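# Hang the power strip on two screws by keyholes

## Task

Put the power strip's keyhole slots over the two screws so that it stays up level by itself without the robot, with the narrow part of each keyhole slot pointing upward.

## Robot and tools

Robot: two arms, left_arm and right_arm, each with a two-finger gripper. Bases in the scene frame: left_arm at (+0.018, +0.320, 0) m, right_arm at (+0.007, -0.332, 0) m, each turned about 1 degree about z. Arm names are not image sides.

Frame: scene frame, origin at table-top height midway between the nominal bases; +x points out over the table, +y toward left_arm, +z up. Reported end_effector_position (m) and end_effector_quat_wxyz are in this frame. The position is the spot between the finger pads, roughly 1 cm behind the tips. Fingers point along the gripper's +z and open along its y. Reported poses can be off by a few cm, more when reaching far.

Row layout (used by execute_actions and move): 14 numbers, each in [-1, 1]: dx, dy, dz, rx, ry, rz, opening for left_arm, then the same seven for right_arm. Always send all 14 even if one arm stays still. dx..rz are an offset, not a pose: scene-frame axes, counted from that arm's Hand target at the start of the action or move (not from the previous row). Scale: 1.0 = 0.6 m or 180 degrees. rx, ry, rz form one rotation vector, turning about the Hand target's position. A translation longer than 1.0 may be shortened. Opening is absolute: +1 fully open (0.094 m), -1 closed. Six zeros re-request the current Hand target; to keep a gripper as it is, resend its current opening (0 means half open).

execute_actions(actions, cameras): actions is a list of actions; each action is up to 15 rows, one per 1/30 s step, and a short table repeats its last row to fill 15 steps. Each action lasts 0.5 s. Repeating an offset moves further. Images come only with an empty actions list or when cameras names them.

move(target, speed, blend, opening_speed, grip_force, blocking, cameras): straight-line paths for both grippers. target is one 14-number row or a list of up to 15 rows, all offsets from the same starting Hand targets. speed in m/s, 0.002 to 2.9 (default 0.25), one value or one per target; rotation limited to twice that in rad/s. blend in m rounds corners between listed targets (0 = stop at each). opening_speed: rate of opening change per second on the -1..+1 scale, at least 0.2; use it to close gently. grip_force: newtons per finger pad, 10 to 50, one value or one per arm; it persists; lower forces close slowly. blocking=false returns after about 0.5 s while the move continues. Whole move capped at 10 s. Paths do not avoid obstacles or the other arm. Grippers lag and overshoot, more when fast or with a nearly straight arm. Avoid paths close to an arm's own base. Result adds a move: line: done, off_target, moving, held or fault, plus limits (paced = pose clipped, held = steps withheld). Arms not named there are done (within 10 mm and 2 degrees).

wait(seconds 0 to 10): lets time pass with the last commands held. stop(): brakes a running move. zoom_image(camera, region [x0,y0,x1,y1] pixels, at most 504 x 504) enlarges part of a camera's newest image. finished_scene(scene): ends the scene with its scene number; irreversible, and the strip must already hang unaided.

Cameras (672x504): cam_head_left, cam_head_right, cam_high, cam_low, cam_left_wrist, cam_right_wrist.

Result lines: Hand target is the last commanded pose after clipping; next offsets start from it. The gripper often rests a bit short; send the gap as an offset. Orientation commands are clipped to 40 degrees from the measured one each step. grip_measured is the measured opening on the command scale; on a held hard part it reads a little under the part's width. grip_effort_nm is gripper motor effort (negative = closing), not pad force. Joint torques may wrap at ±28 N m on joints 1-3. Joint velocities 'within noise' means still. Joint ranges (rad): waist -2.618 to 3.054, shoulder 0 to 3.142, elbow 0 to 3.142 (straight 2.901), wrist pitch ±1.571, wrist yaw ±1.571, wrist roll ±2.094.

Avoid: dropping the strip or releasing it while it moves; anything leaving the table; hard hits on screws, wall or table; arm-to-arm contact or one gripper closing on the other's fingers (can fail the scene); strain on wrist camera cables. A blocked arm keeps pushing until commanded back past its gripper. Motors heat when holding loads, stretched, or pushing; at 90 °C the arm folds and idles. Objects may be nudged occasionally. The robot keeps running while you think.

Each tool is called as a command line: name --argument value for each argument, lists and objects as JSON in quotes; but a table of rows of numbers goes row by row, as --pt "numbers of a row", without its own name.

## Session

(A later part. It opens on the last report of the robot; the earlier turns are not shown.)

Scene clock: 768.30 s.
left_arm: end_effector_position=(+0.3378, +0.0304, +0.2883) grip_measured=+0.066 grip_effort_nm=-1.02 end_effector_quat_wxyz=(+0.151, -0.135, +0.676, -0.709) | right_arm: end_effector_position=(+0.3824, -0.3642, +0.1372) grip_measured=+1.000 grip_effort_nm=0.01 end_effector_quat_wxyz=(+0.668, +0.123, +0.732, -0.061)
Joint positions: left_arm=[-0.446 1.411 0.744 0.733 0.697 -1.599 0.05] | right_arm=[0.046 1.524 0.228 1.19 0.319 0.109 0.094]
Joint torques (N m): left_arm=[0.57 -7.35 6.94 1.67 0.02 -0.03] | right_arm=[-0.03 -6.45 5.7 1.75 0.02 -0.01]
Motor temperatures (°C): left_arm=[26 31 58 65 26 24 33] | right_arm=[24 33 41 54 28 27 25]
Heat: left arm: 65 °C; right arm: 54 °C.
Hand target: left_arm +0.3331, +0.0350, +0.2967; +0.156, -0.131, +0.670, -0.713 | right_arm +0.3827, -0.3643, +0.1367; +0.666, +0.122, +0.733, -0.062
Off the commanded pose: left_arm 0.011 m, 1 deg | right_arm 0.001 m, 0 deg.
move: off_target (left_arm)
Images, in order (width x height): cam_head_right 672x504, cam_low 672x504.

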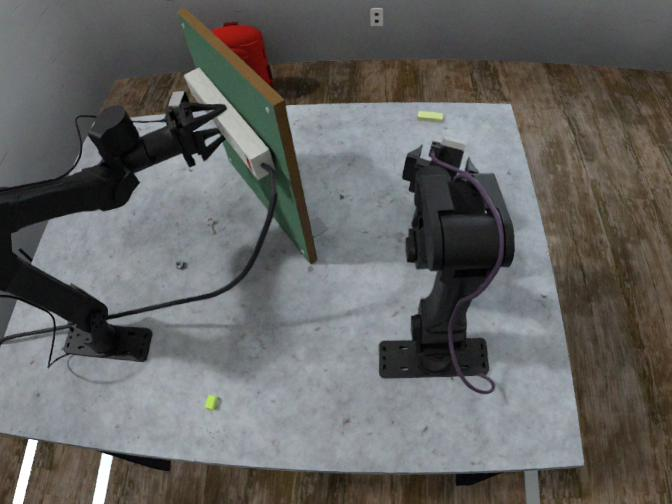

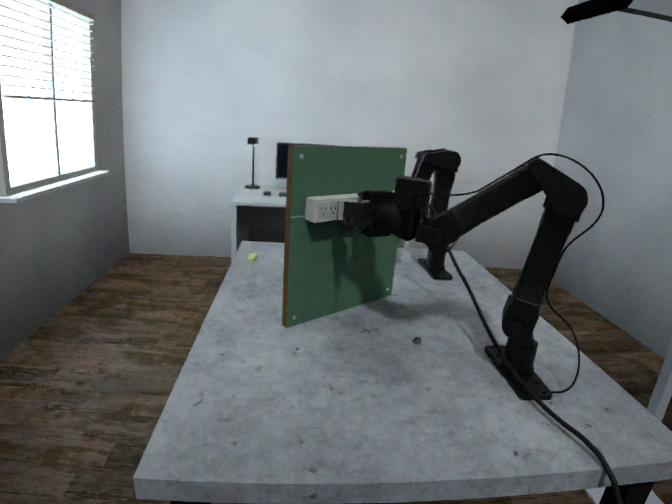

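move --pt "-0.01 0.015 -0.045 0.005 0.003 0.004 -0.06 0 0 0 0 0 0 1" --pt "-0.006 0.008 -0.03 0.005 0.003 0.004 -0.06 0 0 0 0 0 0 1" --speed 0.06 --cameras '["cam_head_left","cam_head_right","cam_low"]'

zoom_image --camera "cam_low" --region '[280, 140, 430, 290]'

zoom_image --camera "cam_head_right" --region '[170, 80, 290, 200]'

zoom_image --camera "cam_head_left" --region '[160, 60, 300, 200]'

Scene clock: 776.00 s.
left_arm: end_effector_position=(+0.3270, +0.0397, +0.2424) grip_measured=+0.066 grip_effort_nm=-1.02 end_effector_quat_wxyz=(+0.128, -0.160, +0.701, -0.683) | right_arm: end_effector_position=(+0.3824, -0.3642, +0.1372) grip_measured=+1.000 grip_effort_nm=0.01 end_effector_quat_wxyz=(+0.668, +0.123, +0.732, -0.061)
Joint positions: left_arm=[-0.434 1.401 0.634 0.721 0.708 -1.579 0.05] | right_arm=[0.046 1.524 0.228 1.19 0.319 0.109 0.094]
Joint torques (N m): left_arm=[0.1 -7.39 10.78 2.04 -0.11 -0.1] | right_arm=[-0.02 -6.45 5.7 1.75 0.03 -0.01]
Motor temperatures (°C): left_arm=[26 32 56 65 26 24 33] | right_arm=[24 33 41 54 28 27 25]
Heat: left arm: 65 °C; right arm: 54 °C.
Hand target: left_arm +0.3296, +0.0398, +0.2787; +0.159, -0.138, +0.676, -0.706 | right_arm +0.3827, -0.3643, +0.1367; +0.666, +0.122, +0.733, -0.062
Off the commanded pose: left_arm 0.036 m, 6 deg | right_arm 0.001 m, 0 deg.
move: off_target (left_arm)
Images, in order (width x height): cam_head_left 672x504, cam_head_right 672x504, cam_low 672x504.

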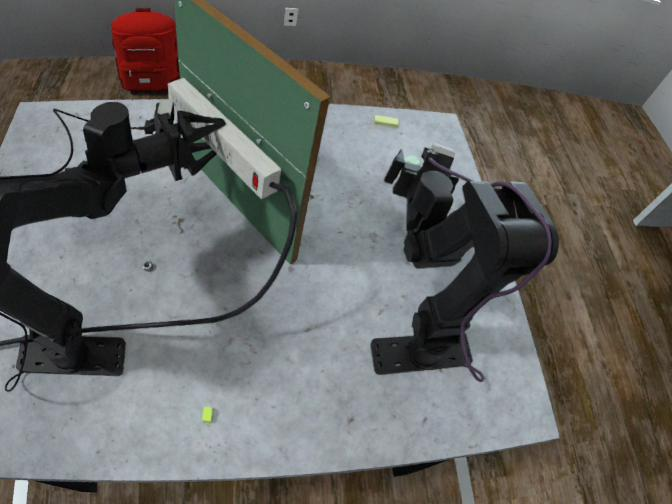

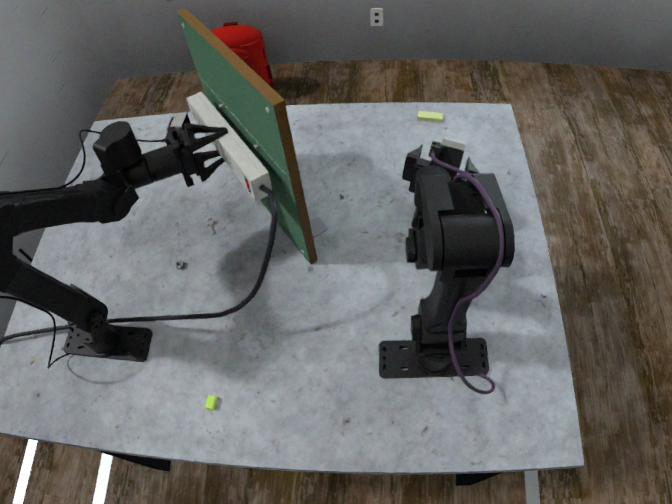

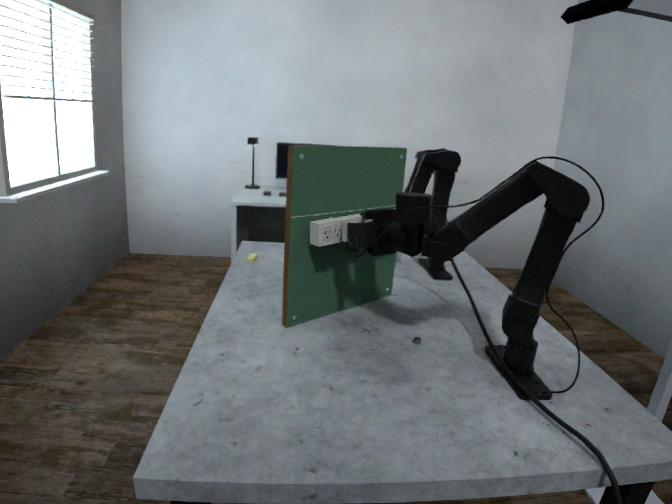

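Scaled by 3.360 from the camera's 672x504 image, which has a finer 960x720 frame.

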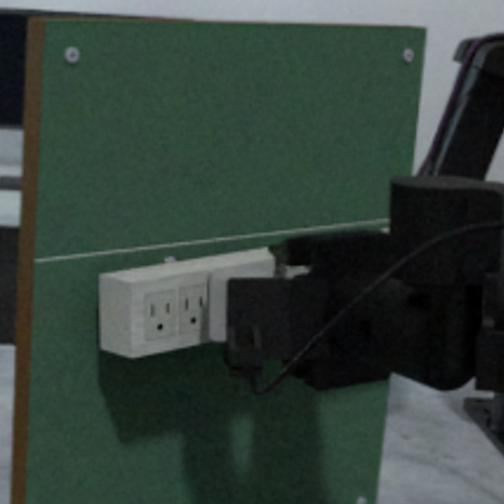

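Scaled by 4.200 from the camera's 672x504 image, which has a finer 960x720 frame.

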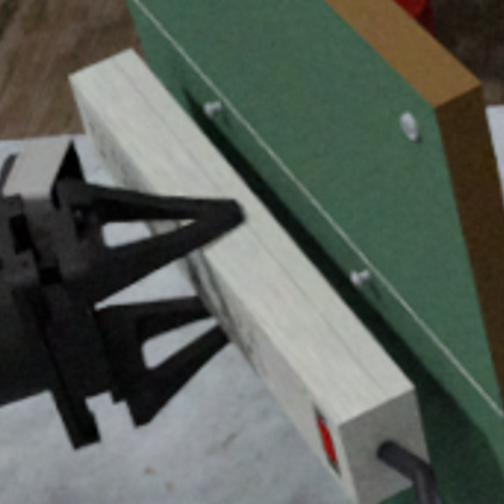

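Scaled by 3.600 from the camera's 672x504 image, which has a finer 960x720 frame.

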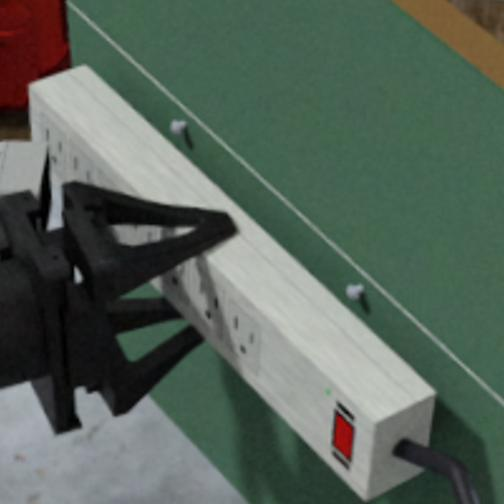

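move --pt "0.018 0.010 0.06 0 0 0 -0.06 0 0 0 0 0 0 1" --pt "0.018 0.010 0.044 0 0 0 -0.06 0 0 0 0 0 0 1" --speed 0.08 --cameras '["cam_head_left","cam_head_right","cam_low"]'

zoom_image --camera "cam_low" --region '[280, 140, 430, 290]'

zoom_image --camera "cam_head_right" --region '[170, 80, 290, 200]'

zoom_image --camera "cam_head_left" --region '[160, 60, 300, 200]'

Scene clock: 794.73 s.
left_arm: end_effector_position=(+0.3385, +0.0436, +0.2755) grip_measured=+0.066 grip_effort_nm=-1.02 end_effector_quat_wxyz=(+0.130, -0.159, +0.700, -0.684) | right_arm: end_effector_position=(+0.3824, -0.3642, +0.1372) grip_measured=+1.000 grip_effort_nm=0.01 end_effector_quat_wxyz=(+0.668, +0.123, +0.732, -0.061)
Joint positions: left_arm=[-0.404 1.371 0.75 0.58 0.734 -1.579 0.05] | right_arm=[0.046 1.524 0.228 1.19 0.319 0.109 0.094]
Joint torques (N m): left_arm=[0.42 -6.28 9.77 2.31 0 -0.17] | right_arm=[-0.06 -6.45 5.7 1.75 0.04 -0.01]
Motor temperatures (°C): left_arm=[25 32 57 64 26 24 33] | right_arm=[24 33 40 54 28 27 25]
Heat: left arm: 64 °C; right arm: 54 °C.
Hand target: left_arm +0.3404, +0.0458, +0.3051; +0.159, -0.138, +0.676, -0.706 | right_arm +0.3827, -0.3643, +0.1367; +0.666, +0.122, +0.733, -0.062
Off the commanded pose: left_arm 0.030 m, 6 deg | right_arm 0.001 m, 0 deg.
move: off_target (left_arm)
Images, in order (width x height): cam_head_left 672x504, cam_head_right 672x504, cam_low 672x504.

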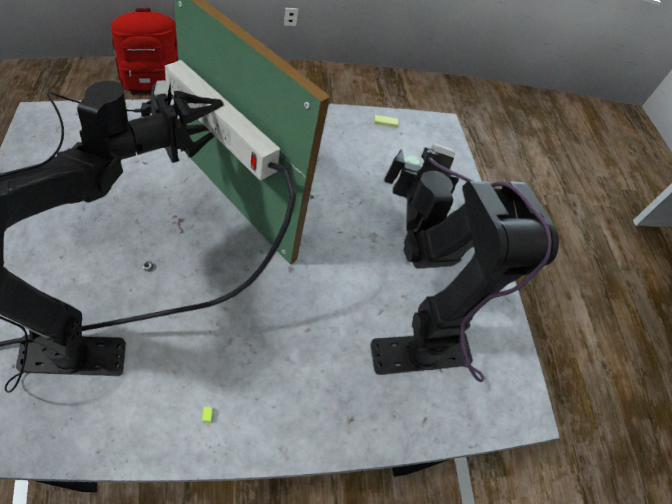

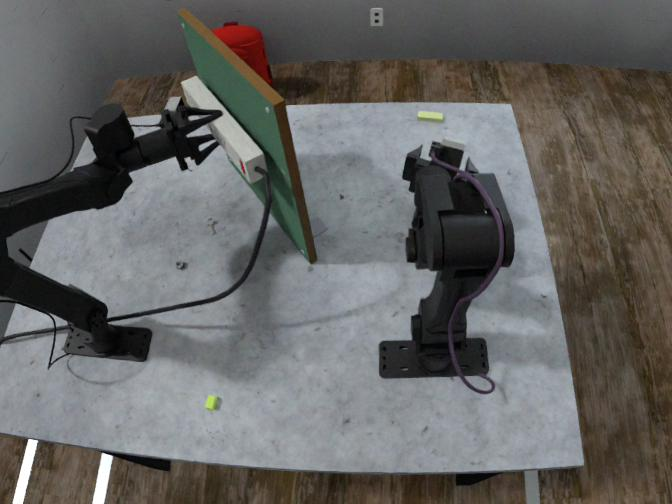

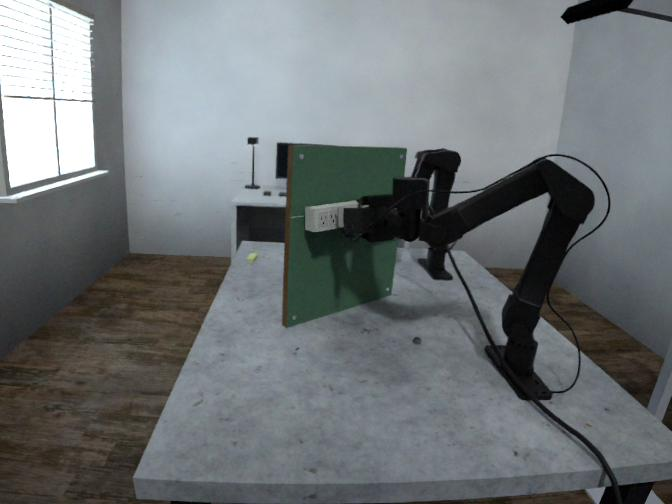

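Scaled by 3.360 from the camera's 672x504 image, which has a finer 960x720 frame.

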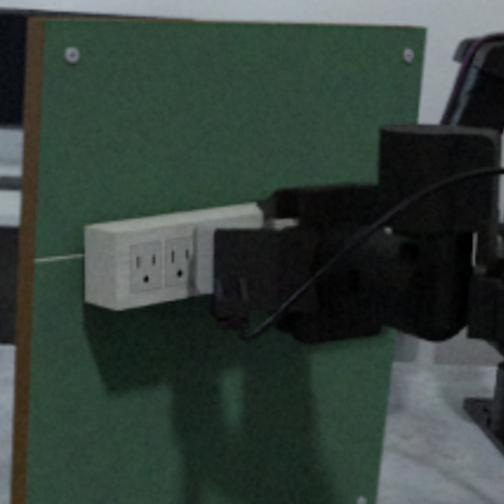

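Scaled by 4.200 from the camera's 672x504 image, which has a finer 960x720 frame.

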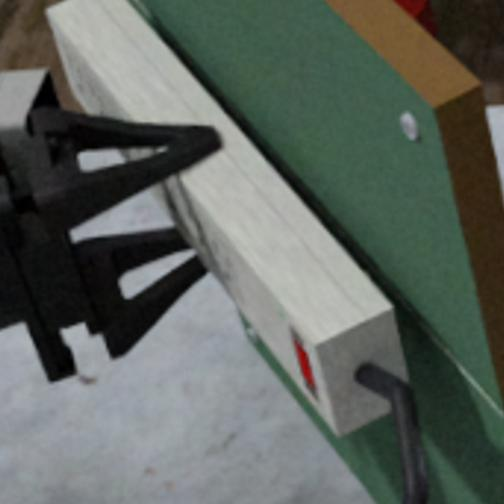

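Scaled by 3.600 from the camera's 672x504 image, which has a finer 960x720 frame.

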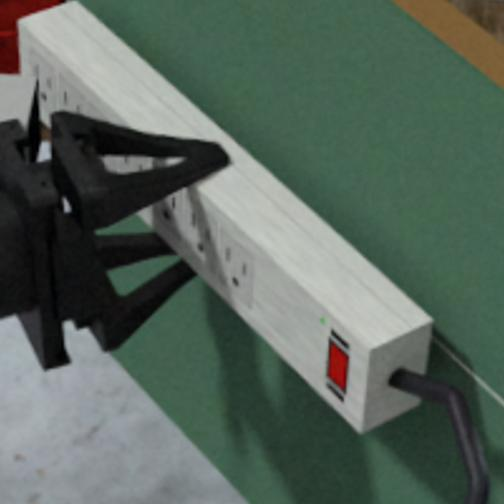

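move --target '[0.009,-0.03,0.015,0,0,0,-0.06,0,0,0,0,0,0,1]' --speed 0.06 --cameras '["cam_head_left","cam_head_right","cam_low"]'

zoom_image --camera "cam_low" --region '[280, 140, 430, 290]'

zoom_image --camera "cam_head_right" --region '[170, 80, 290, 200]'

zoom_image --camera "cam_head_left" --region '[160, 60, 300, 200]'

Scene clock: 804.97 s.
left_arm: end_effector_position=(+0.3367, +0.0327, +0.2795) grip_measured=+0.066 grip_effort_nm=-1.03 end_effector_quat_wxyz=(+0.128, -0.155, +0.700, -0.685) | right_arm: end_effector_position=(+0.3824, -0.3642, +0.1372) grip_measured=+1.000 grip_effort_nm=0.01 end_effector_quat_wxyz=(+0.668, +0.123, +0.732, -0.061)
Joint positions: left_arm=[-0.438 1.383 0.775 0.571 0.711 -1.579 0.05] | right_arm=[0.046 1.524 0.228 1.19 0.319 0.109 0.094]
Joint torques (N m): left_arm=[-0.53 -4.68 13.55 2.07 -0.3 -0.08] | right_arm=[-0.05 -6.45 5.67 1.76 0.03 -0.01]
Motor temperatures (°C): left_arm=[25 33 55 66 26 24 33] | right_arm=[24 33 40 54 28 27 25]
Heat: left arm: 66 °C; right arm: 54 °C.
Hand target: left_arm +0.3457, +0.0278, +0.3140; +0.158, -0.138, +0.676, -0.706 | right_arm +0.3827, -0.3643, +0.1367; +0.666, +0.122, +0.733, -0.062
Off the commanded pose: left_arm 0.036 m, 5 deg | right_arm 0.001 m, 0 deg.
move: off_target (left_arm)
Images, in order (width x height): cam_head_left 672x504, cam_head_right 672x504, cam_low 672x504.

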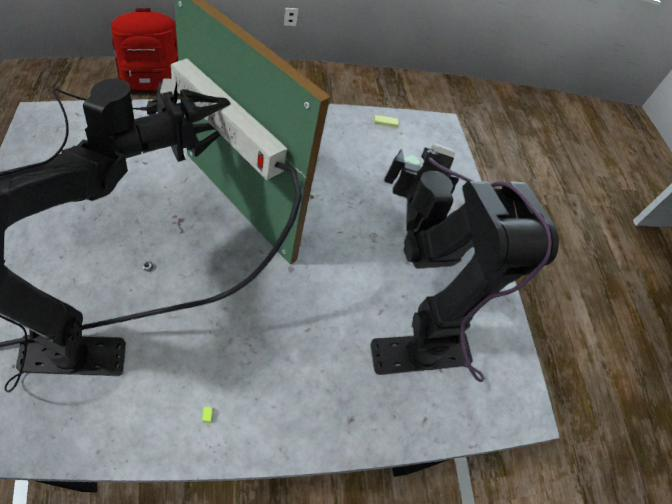

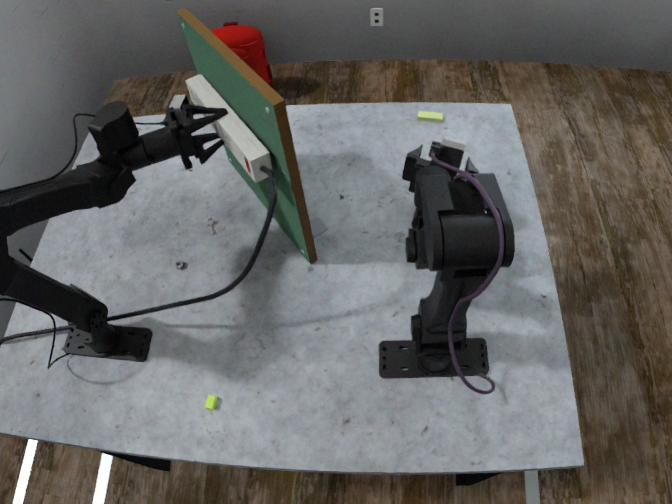

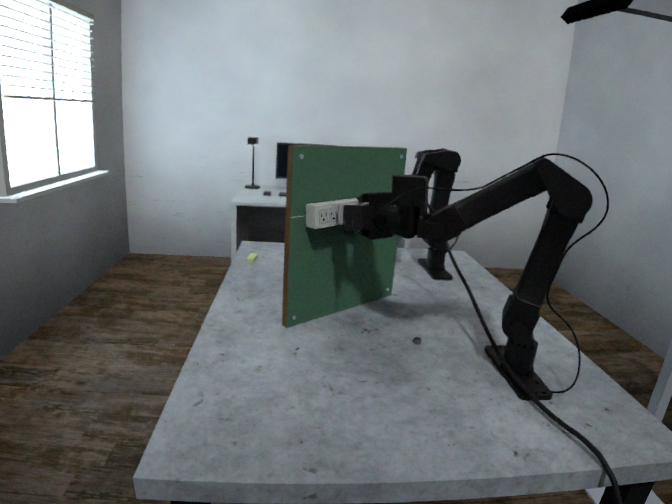

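Scaled by 3.360 from the camera's 672x504 image, which has a finer 960x720 frame.

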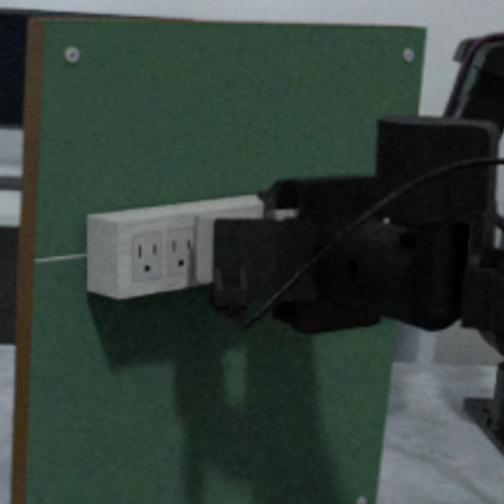

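Scaled by 4.200 from the camera's 672x504 image, which has a finer 960x720 frame.

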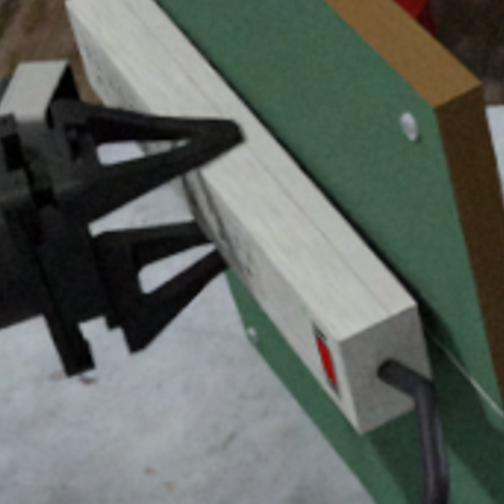

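Scaled by 3.600 from the camera's 672x504 image, which has a finer 960x720 frame.

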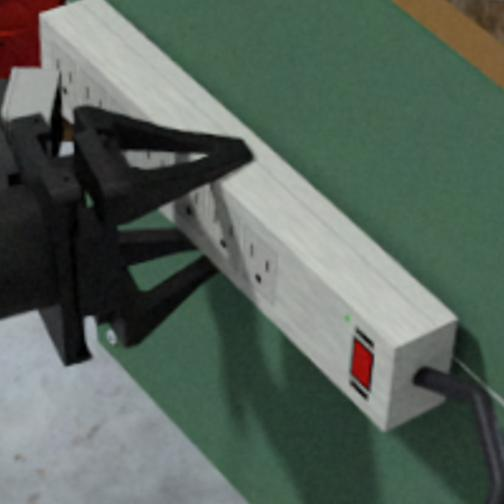

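move --pt "0.003 0.012 -0.018 0 0 0 -0.06 0 0 0 0 0 0 1" --pt "0.018 -0.013 -0.008 0 0 0 -0.06 0 0 0 0 0 0 1" --speed 0.05 --cameras '["cam_head_left","cam_head_right","cam_low"]'

zoom_image --camera "cam_low" --region '[280, 140, 430, 290]'

zoom_image --camera "cam_head_right" --region '[170, 80, 290, 200]'

zoom_image --camera "cam_head_left" --region '[160, 60, 300, 200]'

Scene clock: 813.43 s.
left_arm: end_effector_position=(+0.3376, +0.0307, +0.2787) grip_measured=+0.066 grip_effort_nm=-1.02 end_effector_quat_wxyz=(+0.123, -0.145, +0.700, -0.688) | right_arm: end_effector_position=(+0.3824, -0.3642, +0.1372) grip_measured=+1.000 grip_effort_nm=0.01 end_effector_quat_wxyz=(+0.668, +0.123, +0.732, -0.061)
Joint positions: left_arm=[-0.433 1.404 0.782 0.592 0.737 -1.579 0.05] | right_arm=[0.046 1.524 0.228 1.19 0.319 0.109 0.094]
Joint torques (N m): left_arm=[-1.39 -2.18 15.2 2.17 -0.68 -0.14] | right_arm=[-0.05 -6.48 5.7 1.75 0.04 -0.03]
Motor temperatures (°C): left_arm=[25 33 59 66 26 24 33] | right_arm=[24 33 40 54 28 27 25]
Heat: left arm: 66 °C; right arm: 54 °C.
Hand target: left_arm +0.3566, +0.0200, +0.3093; +0.159, -0.137, +0.676, -0.706 | right_arm +0.3827, -0.3643, +0.1367; +0.666, +0.122, +0.733, -0.062
Off the commanded pose: left_arm 0.037 m, 5 deg | right_arm 0.001 m, 0 deg.
move: off_target (left_arm)
Images, in order (width x height): cam_head_left 672x504, cam_head_right 672x504, cam_low 672x504.

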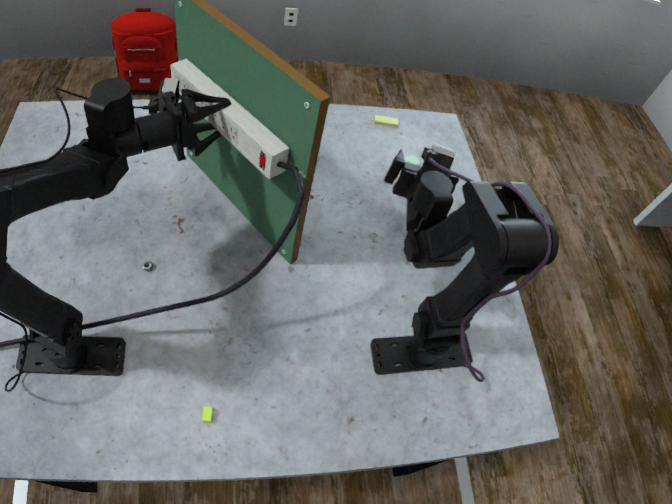

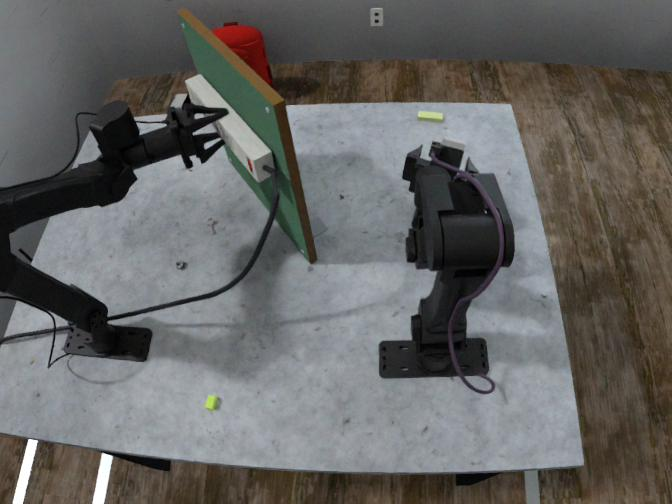

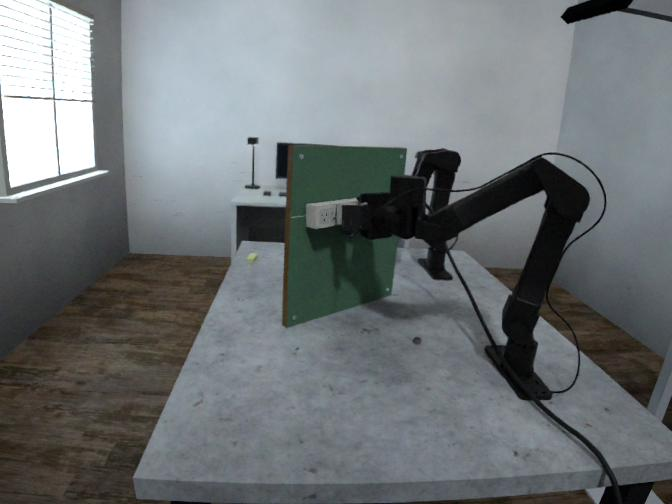

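Scaled by 3.360 from the camera's 672x504 image, which has a finer 960x720 frame.

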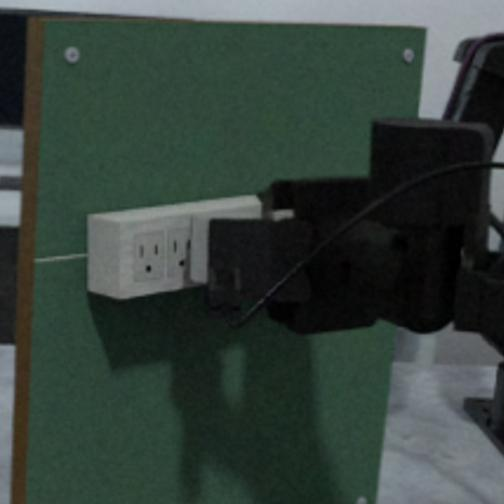

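Scaled by 4.200 from the camera's 672x504 image, which has a finer 960x720 frame.

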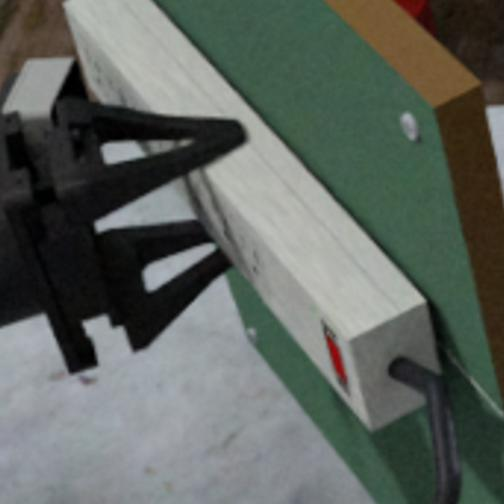

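Scaled by 3.600 from the camera's 672x504 image, which has a finer 960x720 frame.

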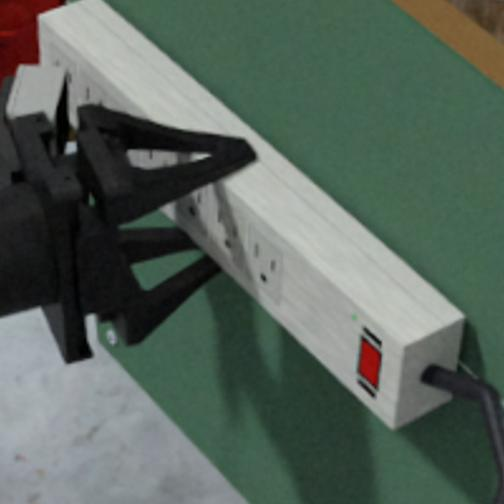

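move --pt "-0.02 0.062 -0.035 0 0 0 -0.06 0 0 0 0 0 0 1" --pt "0.013 0.000 -0.008 0 0 0 -0.06 0 0 0 0 0 0 1" --speed 0.08 --cameras '["cam_head_left","cam_head_right","cam_low"]'

zoom_image --camera "cam_low" --region '[280, 140, 430, 290]'

zoom_image --camera "cam_head_right" --region '[170, 80, 290, 200]'

zoom_image --camera "cam_head_left" --region '[160, 60, 300, 200]'

Scene clock: 822.03 s.
left_arm: end_effector_position=(+0.3467, +0.0377, +0.2649) grip_measured=+0.066 grip_effort_nm=-1.02 end_effector_quat_wxyz=(+0.122, -0.153, +0.704, -0.683) | right_arm: end_effector_position=(+0.3824, -0.3642, +0.1372) grip_measured=+1.000 grip_effort_nm=0.01 end_effector_quat_wxyz=(+0.668, +0.123, +0.732, -0.061)
Joint positions: left_arm=[-0.401 1.438 0.769 0.617 0.759 -1.572 0.05] | right_arm=[0.046 1.524 0.228 1.19 0.319 0.109 0.094]
Joint torques (N m): left_arm=[-2.77 -3.08 16.75 2.21 -0.74 -0.24] | right_arm=[-0.03 -6.42 5.7 1.75 0.02 -0.03]
Motor temperatures (°C): left_arm=[25 32 63 67 26 24 33] | right_arm=[24 33 40 54 28 27 25]
Heat: left arm: 67 °C; right arm: 54 °C.
Hand target: left_arm +0.3644, +0.0200, +0.3045; +0.159, -0.137, +0.676, -0.706 | right_arm +0.3827, -0.3643, +0.1367; +0.666, +0.122, +0.733, -0.062
Off the commanded pose: left_arm 0.047 m, 6 deg | right_arm 0.001 m, 0 deg.
move: off_target (left_arm)
Images, in order (width x height): cam_head_left 672x504, cam_head_right 672x504, cam_low 672x504.

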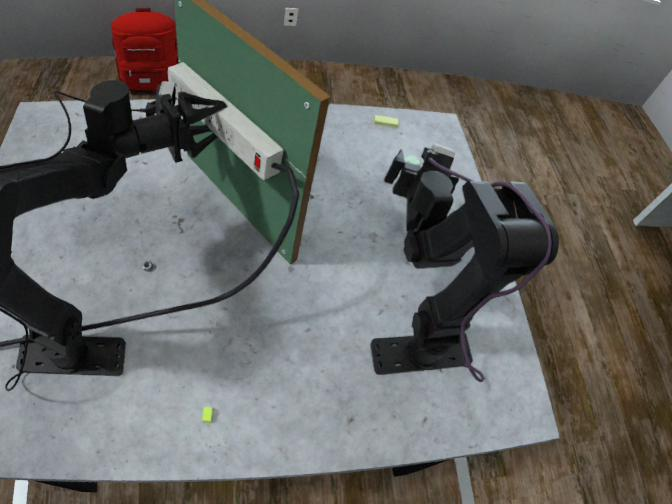

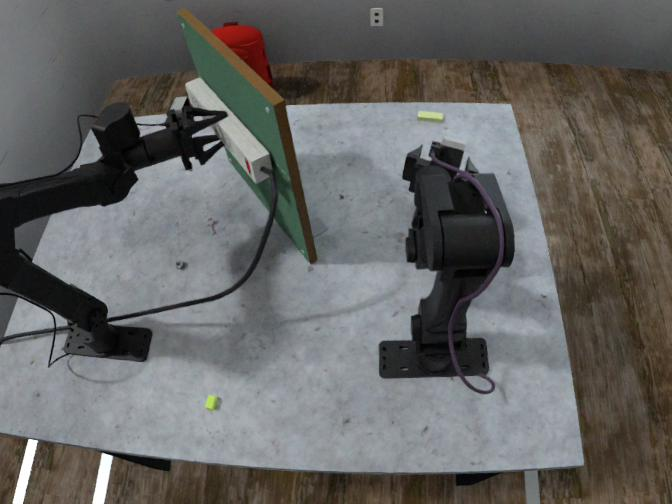

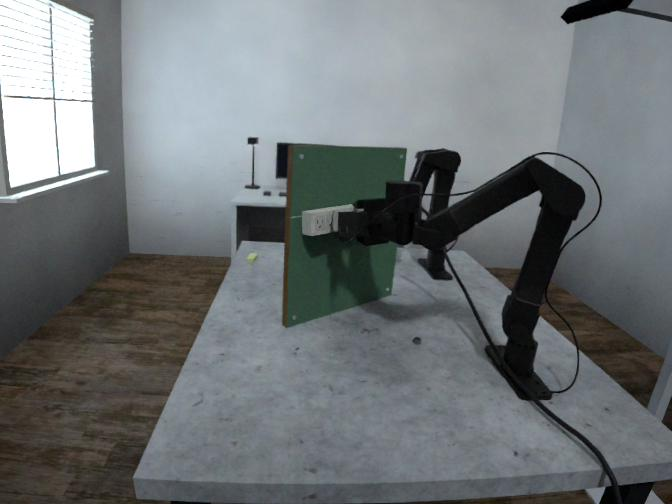

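Scaled by 3.360 from the camera's 672x504 image, which has a finer 960x720 frame.

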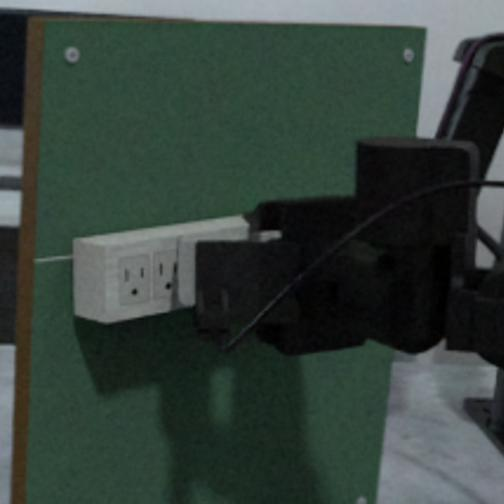

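Scaled by 4.200 from the camera's 672x504 image, which has a finer 960x720 frame.

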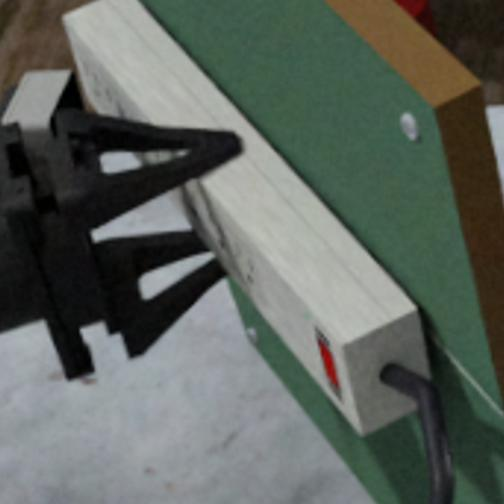

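Scaled by 3.600 from the camera's 672x504 image, which has a finer 960x720 frame.

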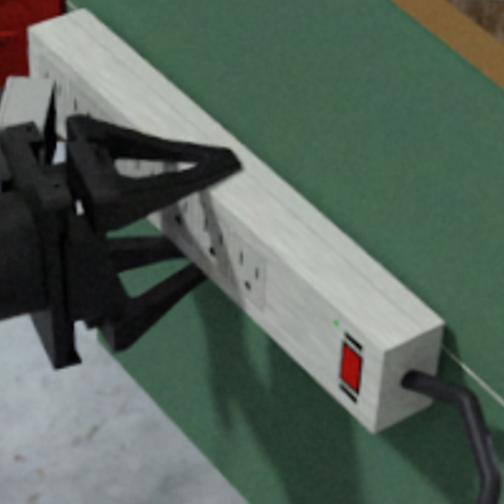

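move --pt "-0.032 0.055 0.035 0.004 0.003 0 -0.06 0 0 0 0 0 0 1" --pt "-0.008 -0.003 0.02 0.004 0.003 0 -0.06 0 0 0 0 0 0 1" --speed 0.08 --cameras '["cam_head_left","cam_head_right","cam_low"]'

zoom_image --camera "cam_low" --region '[280, 140, 430, 290]'

zoom_image --camera "cam_head_right" --region '[170, 80, 290, 200]'

zoom_image --camera "cam_head_left" --region '[160, 60, 300, 200]'

Scene clock: 831.03 s.
left_arm: end_effector_position=(+0.3438, +0.0340, +0.2825) grip_measured=+0.066 grip_effort_nm=-1.02 end_effector_quat_wxyz=(+0.118, -0.159, +0.708, -0.678) | right_arm: end_effector_position=(+0.3824, -0.3642, +0.1372) grip_measured=+1.000 grip_effort_nm=0.01 end_effector_quat_wxyz=(+0.668, +0.123, +0.732, -0.061)
Joint positions: left_arm=[-0.418 1.398 0.829 0.496 0.739 -1.571 0.05] | right_arm=[0.046 1.524 0.228 1.19 0.319 0.109 0.094]
Joint torques (N m): left_arm=[-2.51 -2.59 15.02 2.39 -0.69 -0.14] | right_arm=[-0.01 -6.43 5.65 1.75 0.02 -0.01]
Motor temperatures (°C): left_arm=[26 32 66 68 27 24 33] | right_arm=[24 33 40 54 28 27 25]
Heat: left arm: 68 °C; right arm: 54 °C.
Hand target: left_arm +0.3595, +0.0182, +0.3164; +0.156, -0.140, +0.681, -0.701 | right_arm +0.3827, -0.3643, +0.1367; +0.666, +0.122, +0.733, -0.062
Off the commanded pose: left_arm 0.041 m, 6 deg | right_arm 0.001 m, 0 deg.
move: off_target (left_arm)
Images, in order (width x height): cam_head_left 672x504, cam_head_right 672x504, cam_low 672x504.

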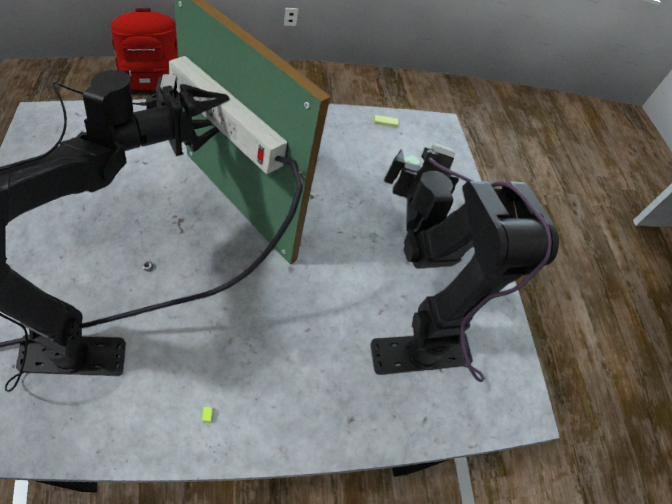

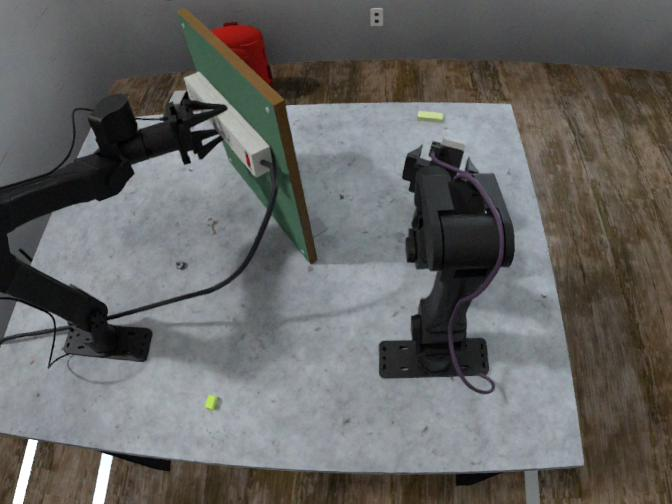

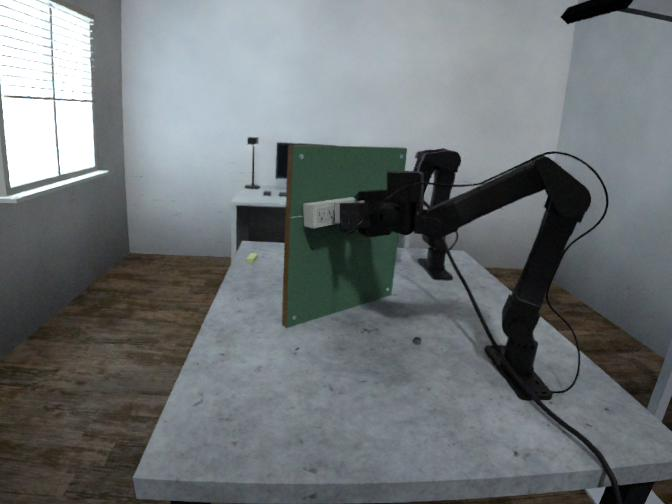

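Scaled by 3.360 from the camera's 672x504 image, which has a finer 960x720 frame.

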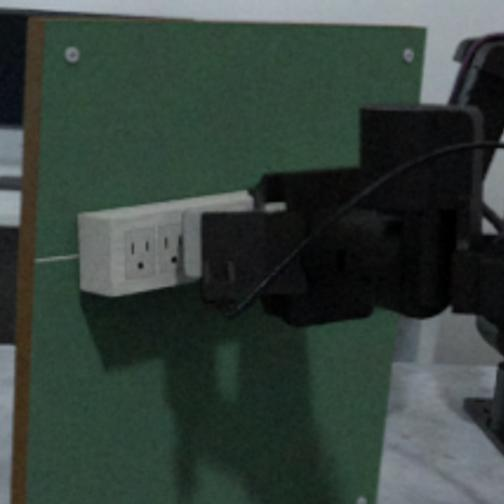

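Scaled by 4.200 from the camera's 672x504 image, which has a finer 960x720 frame.

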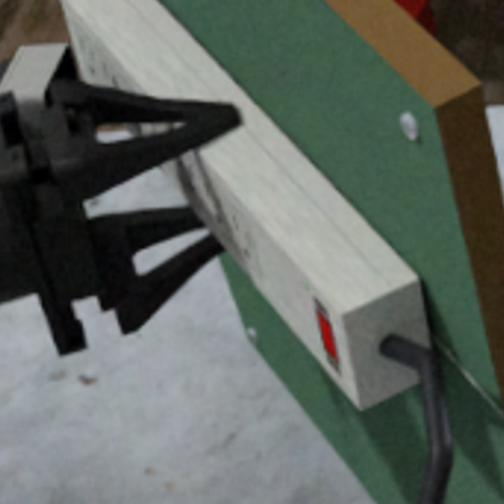

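Scaled by 3.600 from the camera's 672x504 image, which has a finer 960x720 frame.

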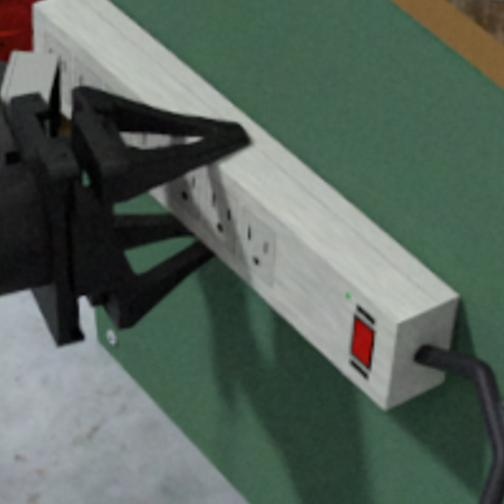

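move --pt "-0.024 0.055 -0.012 0 0 0 -0.06 0 0 0 0 0 0 1" --pt "0 0 -0.011 0 0 0 -0.06 0 0 0 0 0 0 1" --speed 0.08 --cameras '["cam_low","cam_head_left","cam_head_right"]'

zoom_image --camera "cam_low" --region '[280, 140, 430, 290]'

zoom_image --camera "cam_head_left" --region '[160, 60, 300, 200]'

Scene clock: 853.73 s.
left_arm: end_effector_position=(+0.3452, +0.0357, +0.2780) grip_measured=+0.066 grip_effort_nm=-1.02 end_effector_quat_wxyz=(+0.123, -0.156, +0.706, -0.680) | right_arm: end_effector_position=(+0.3824, -0.3642, +0.1372) grip_measured=+1.000 grip_effort_nm=0.01 end_effector_quat_wxyz=(+0.668, +0.123, +0.732, -0.061)
Joint positions: left_arm=[-0.413 1.408 0.808 0.54 0.74 -1.569 0.05] | right_arm=[0.046 1.524 0.228 1.19 0.319 0.109 0.094]
Joint torques (N m): left_arm=[-2.88 -2.67 15.13 2.32 -0.69 -0.17] | right_arm=[-0.03 -6.46 5.67 1.75 0.04 -0.02]
Motor temperatures (°C): left_arm=[26 31 62 67 27 24 33] | right_arm=[24 33 40 54 28 27 25]
Heat: left arm: 67 °C; right arm: 54 °C.
Hand target: left_arm +0.3596, +0.0183, +0.3100; +0.156, -0.140, +0.681, -0.702 | right_arm +0.3827, -0.3643, +0.1367; +0.666, +0.122, +0.733, -0.062
Off the commanded pose: left_arm 0.039 m, 6 deg | right_arm 0.001 m, 0 deg.
move: off_target (left_arm)
Images, in order (width x height): cam_head_left 672x504, cam_head_right 672x504, cam_low 672x504.

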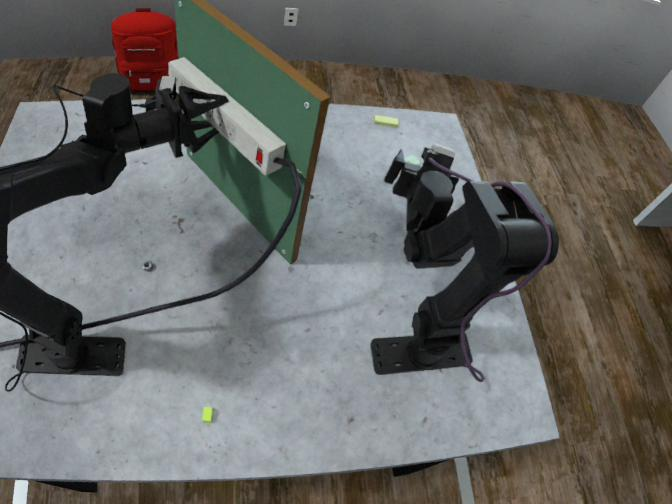

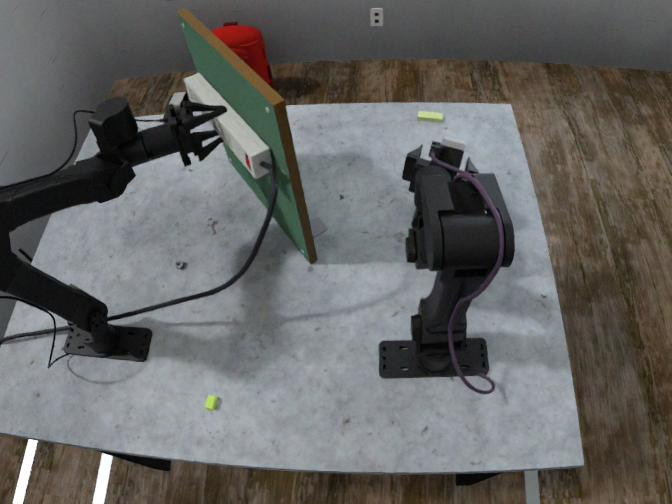

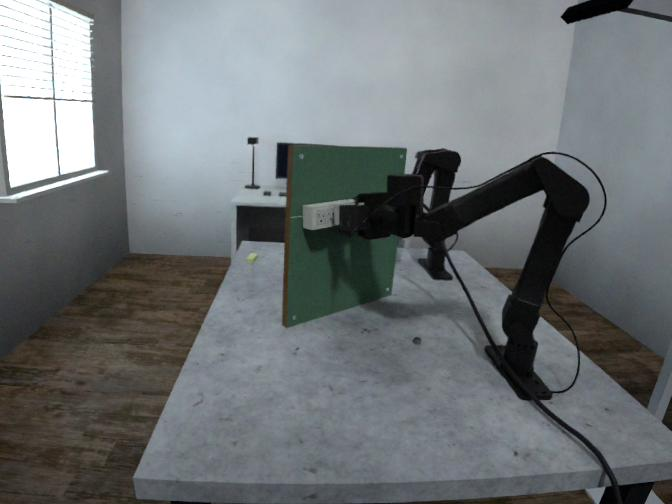

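Scaled by 3.360 from the camera's 672x504 image, which has a finer 960x720 frame.

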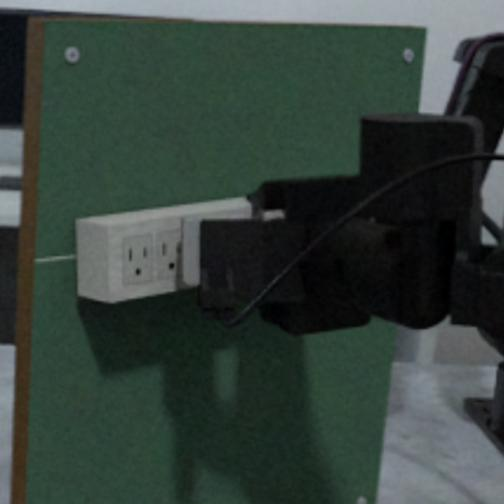

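Scaled by 3.600 from the camera's 672x504 image, which has a finer 960x720 frame.

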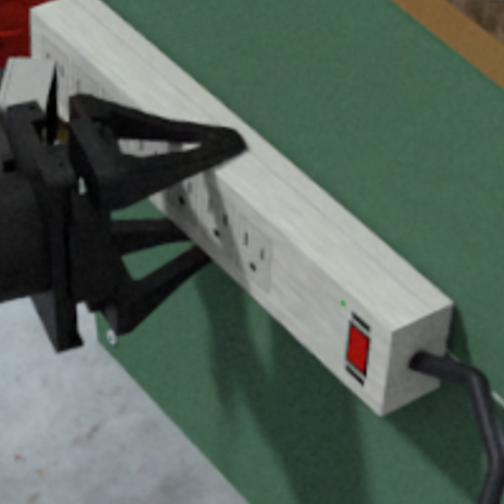

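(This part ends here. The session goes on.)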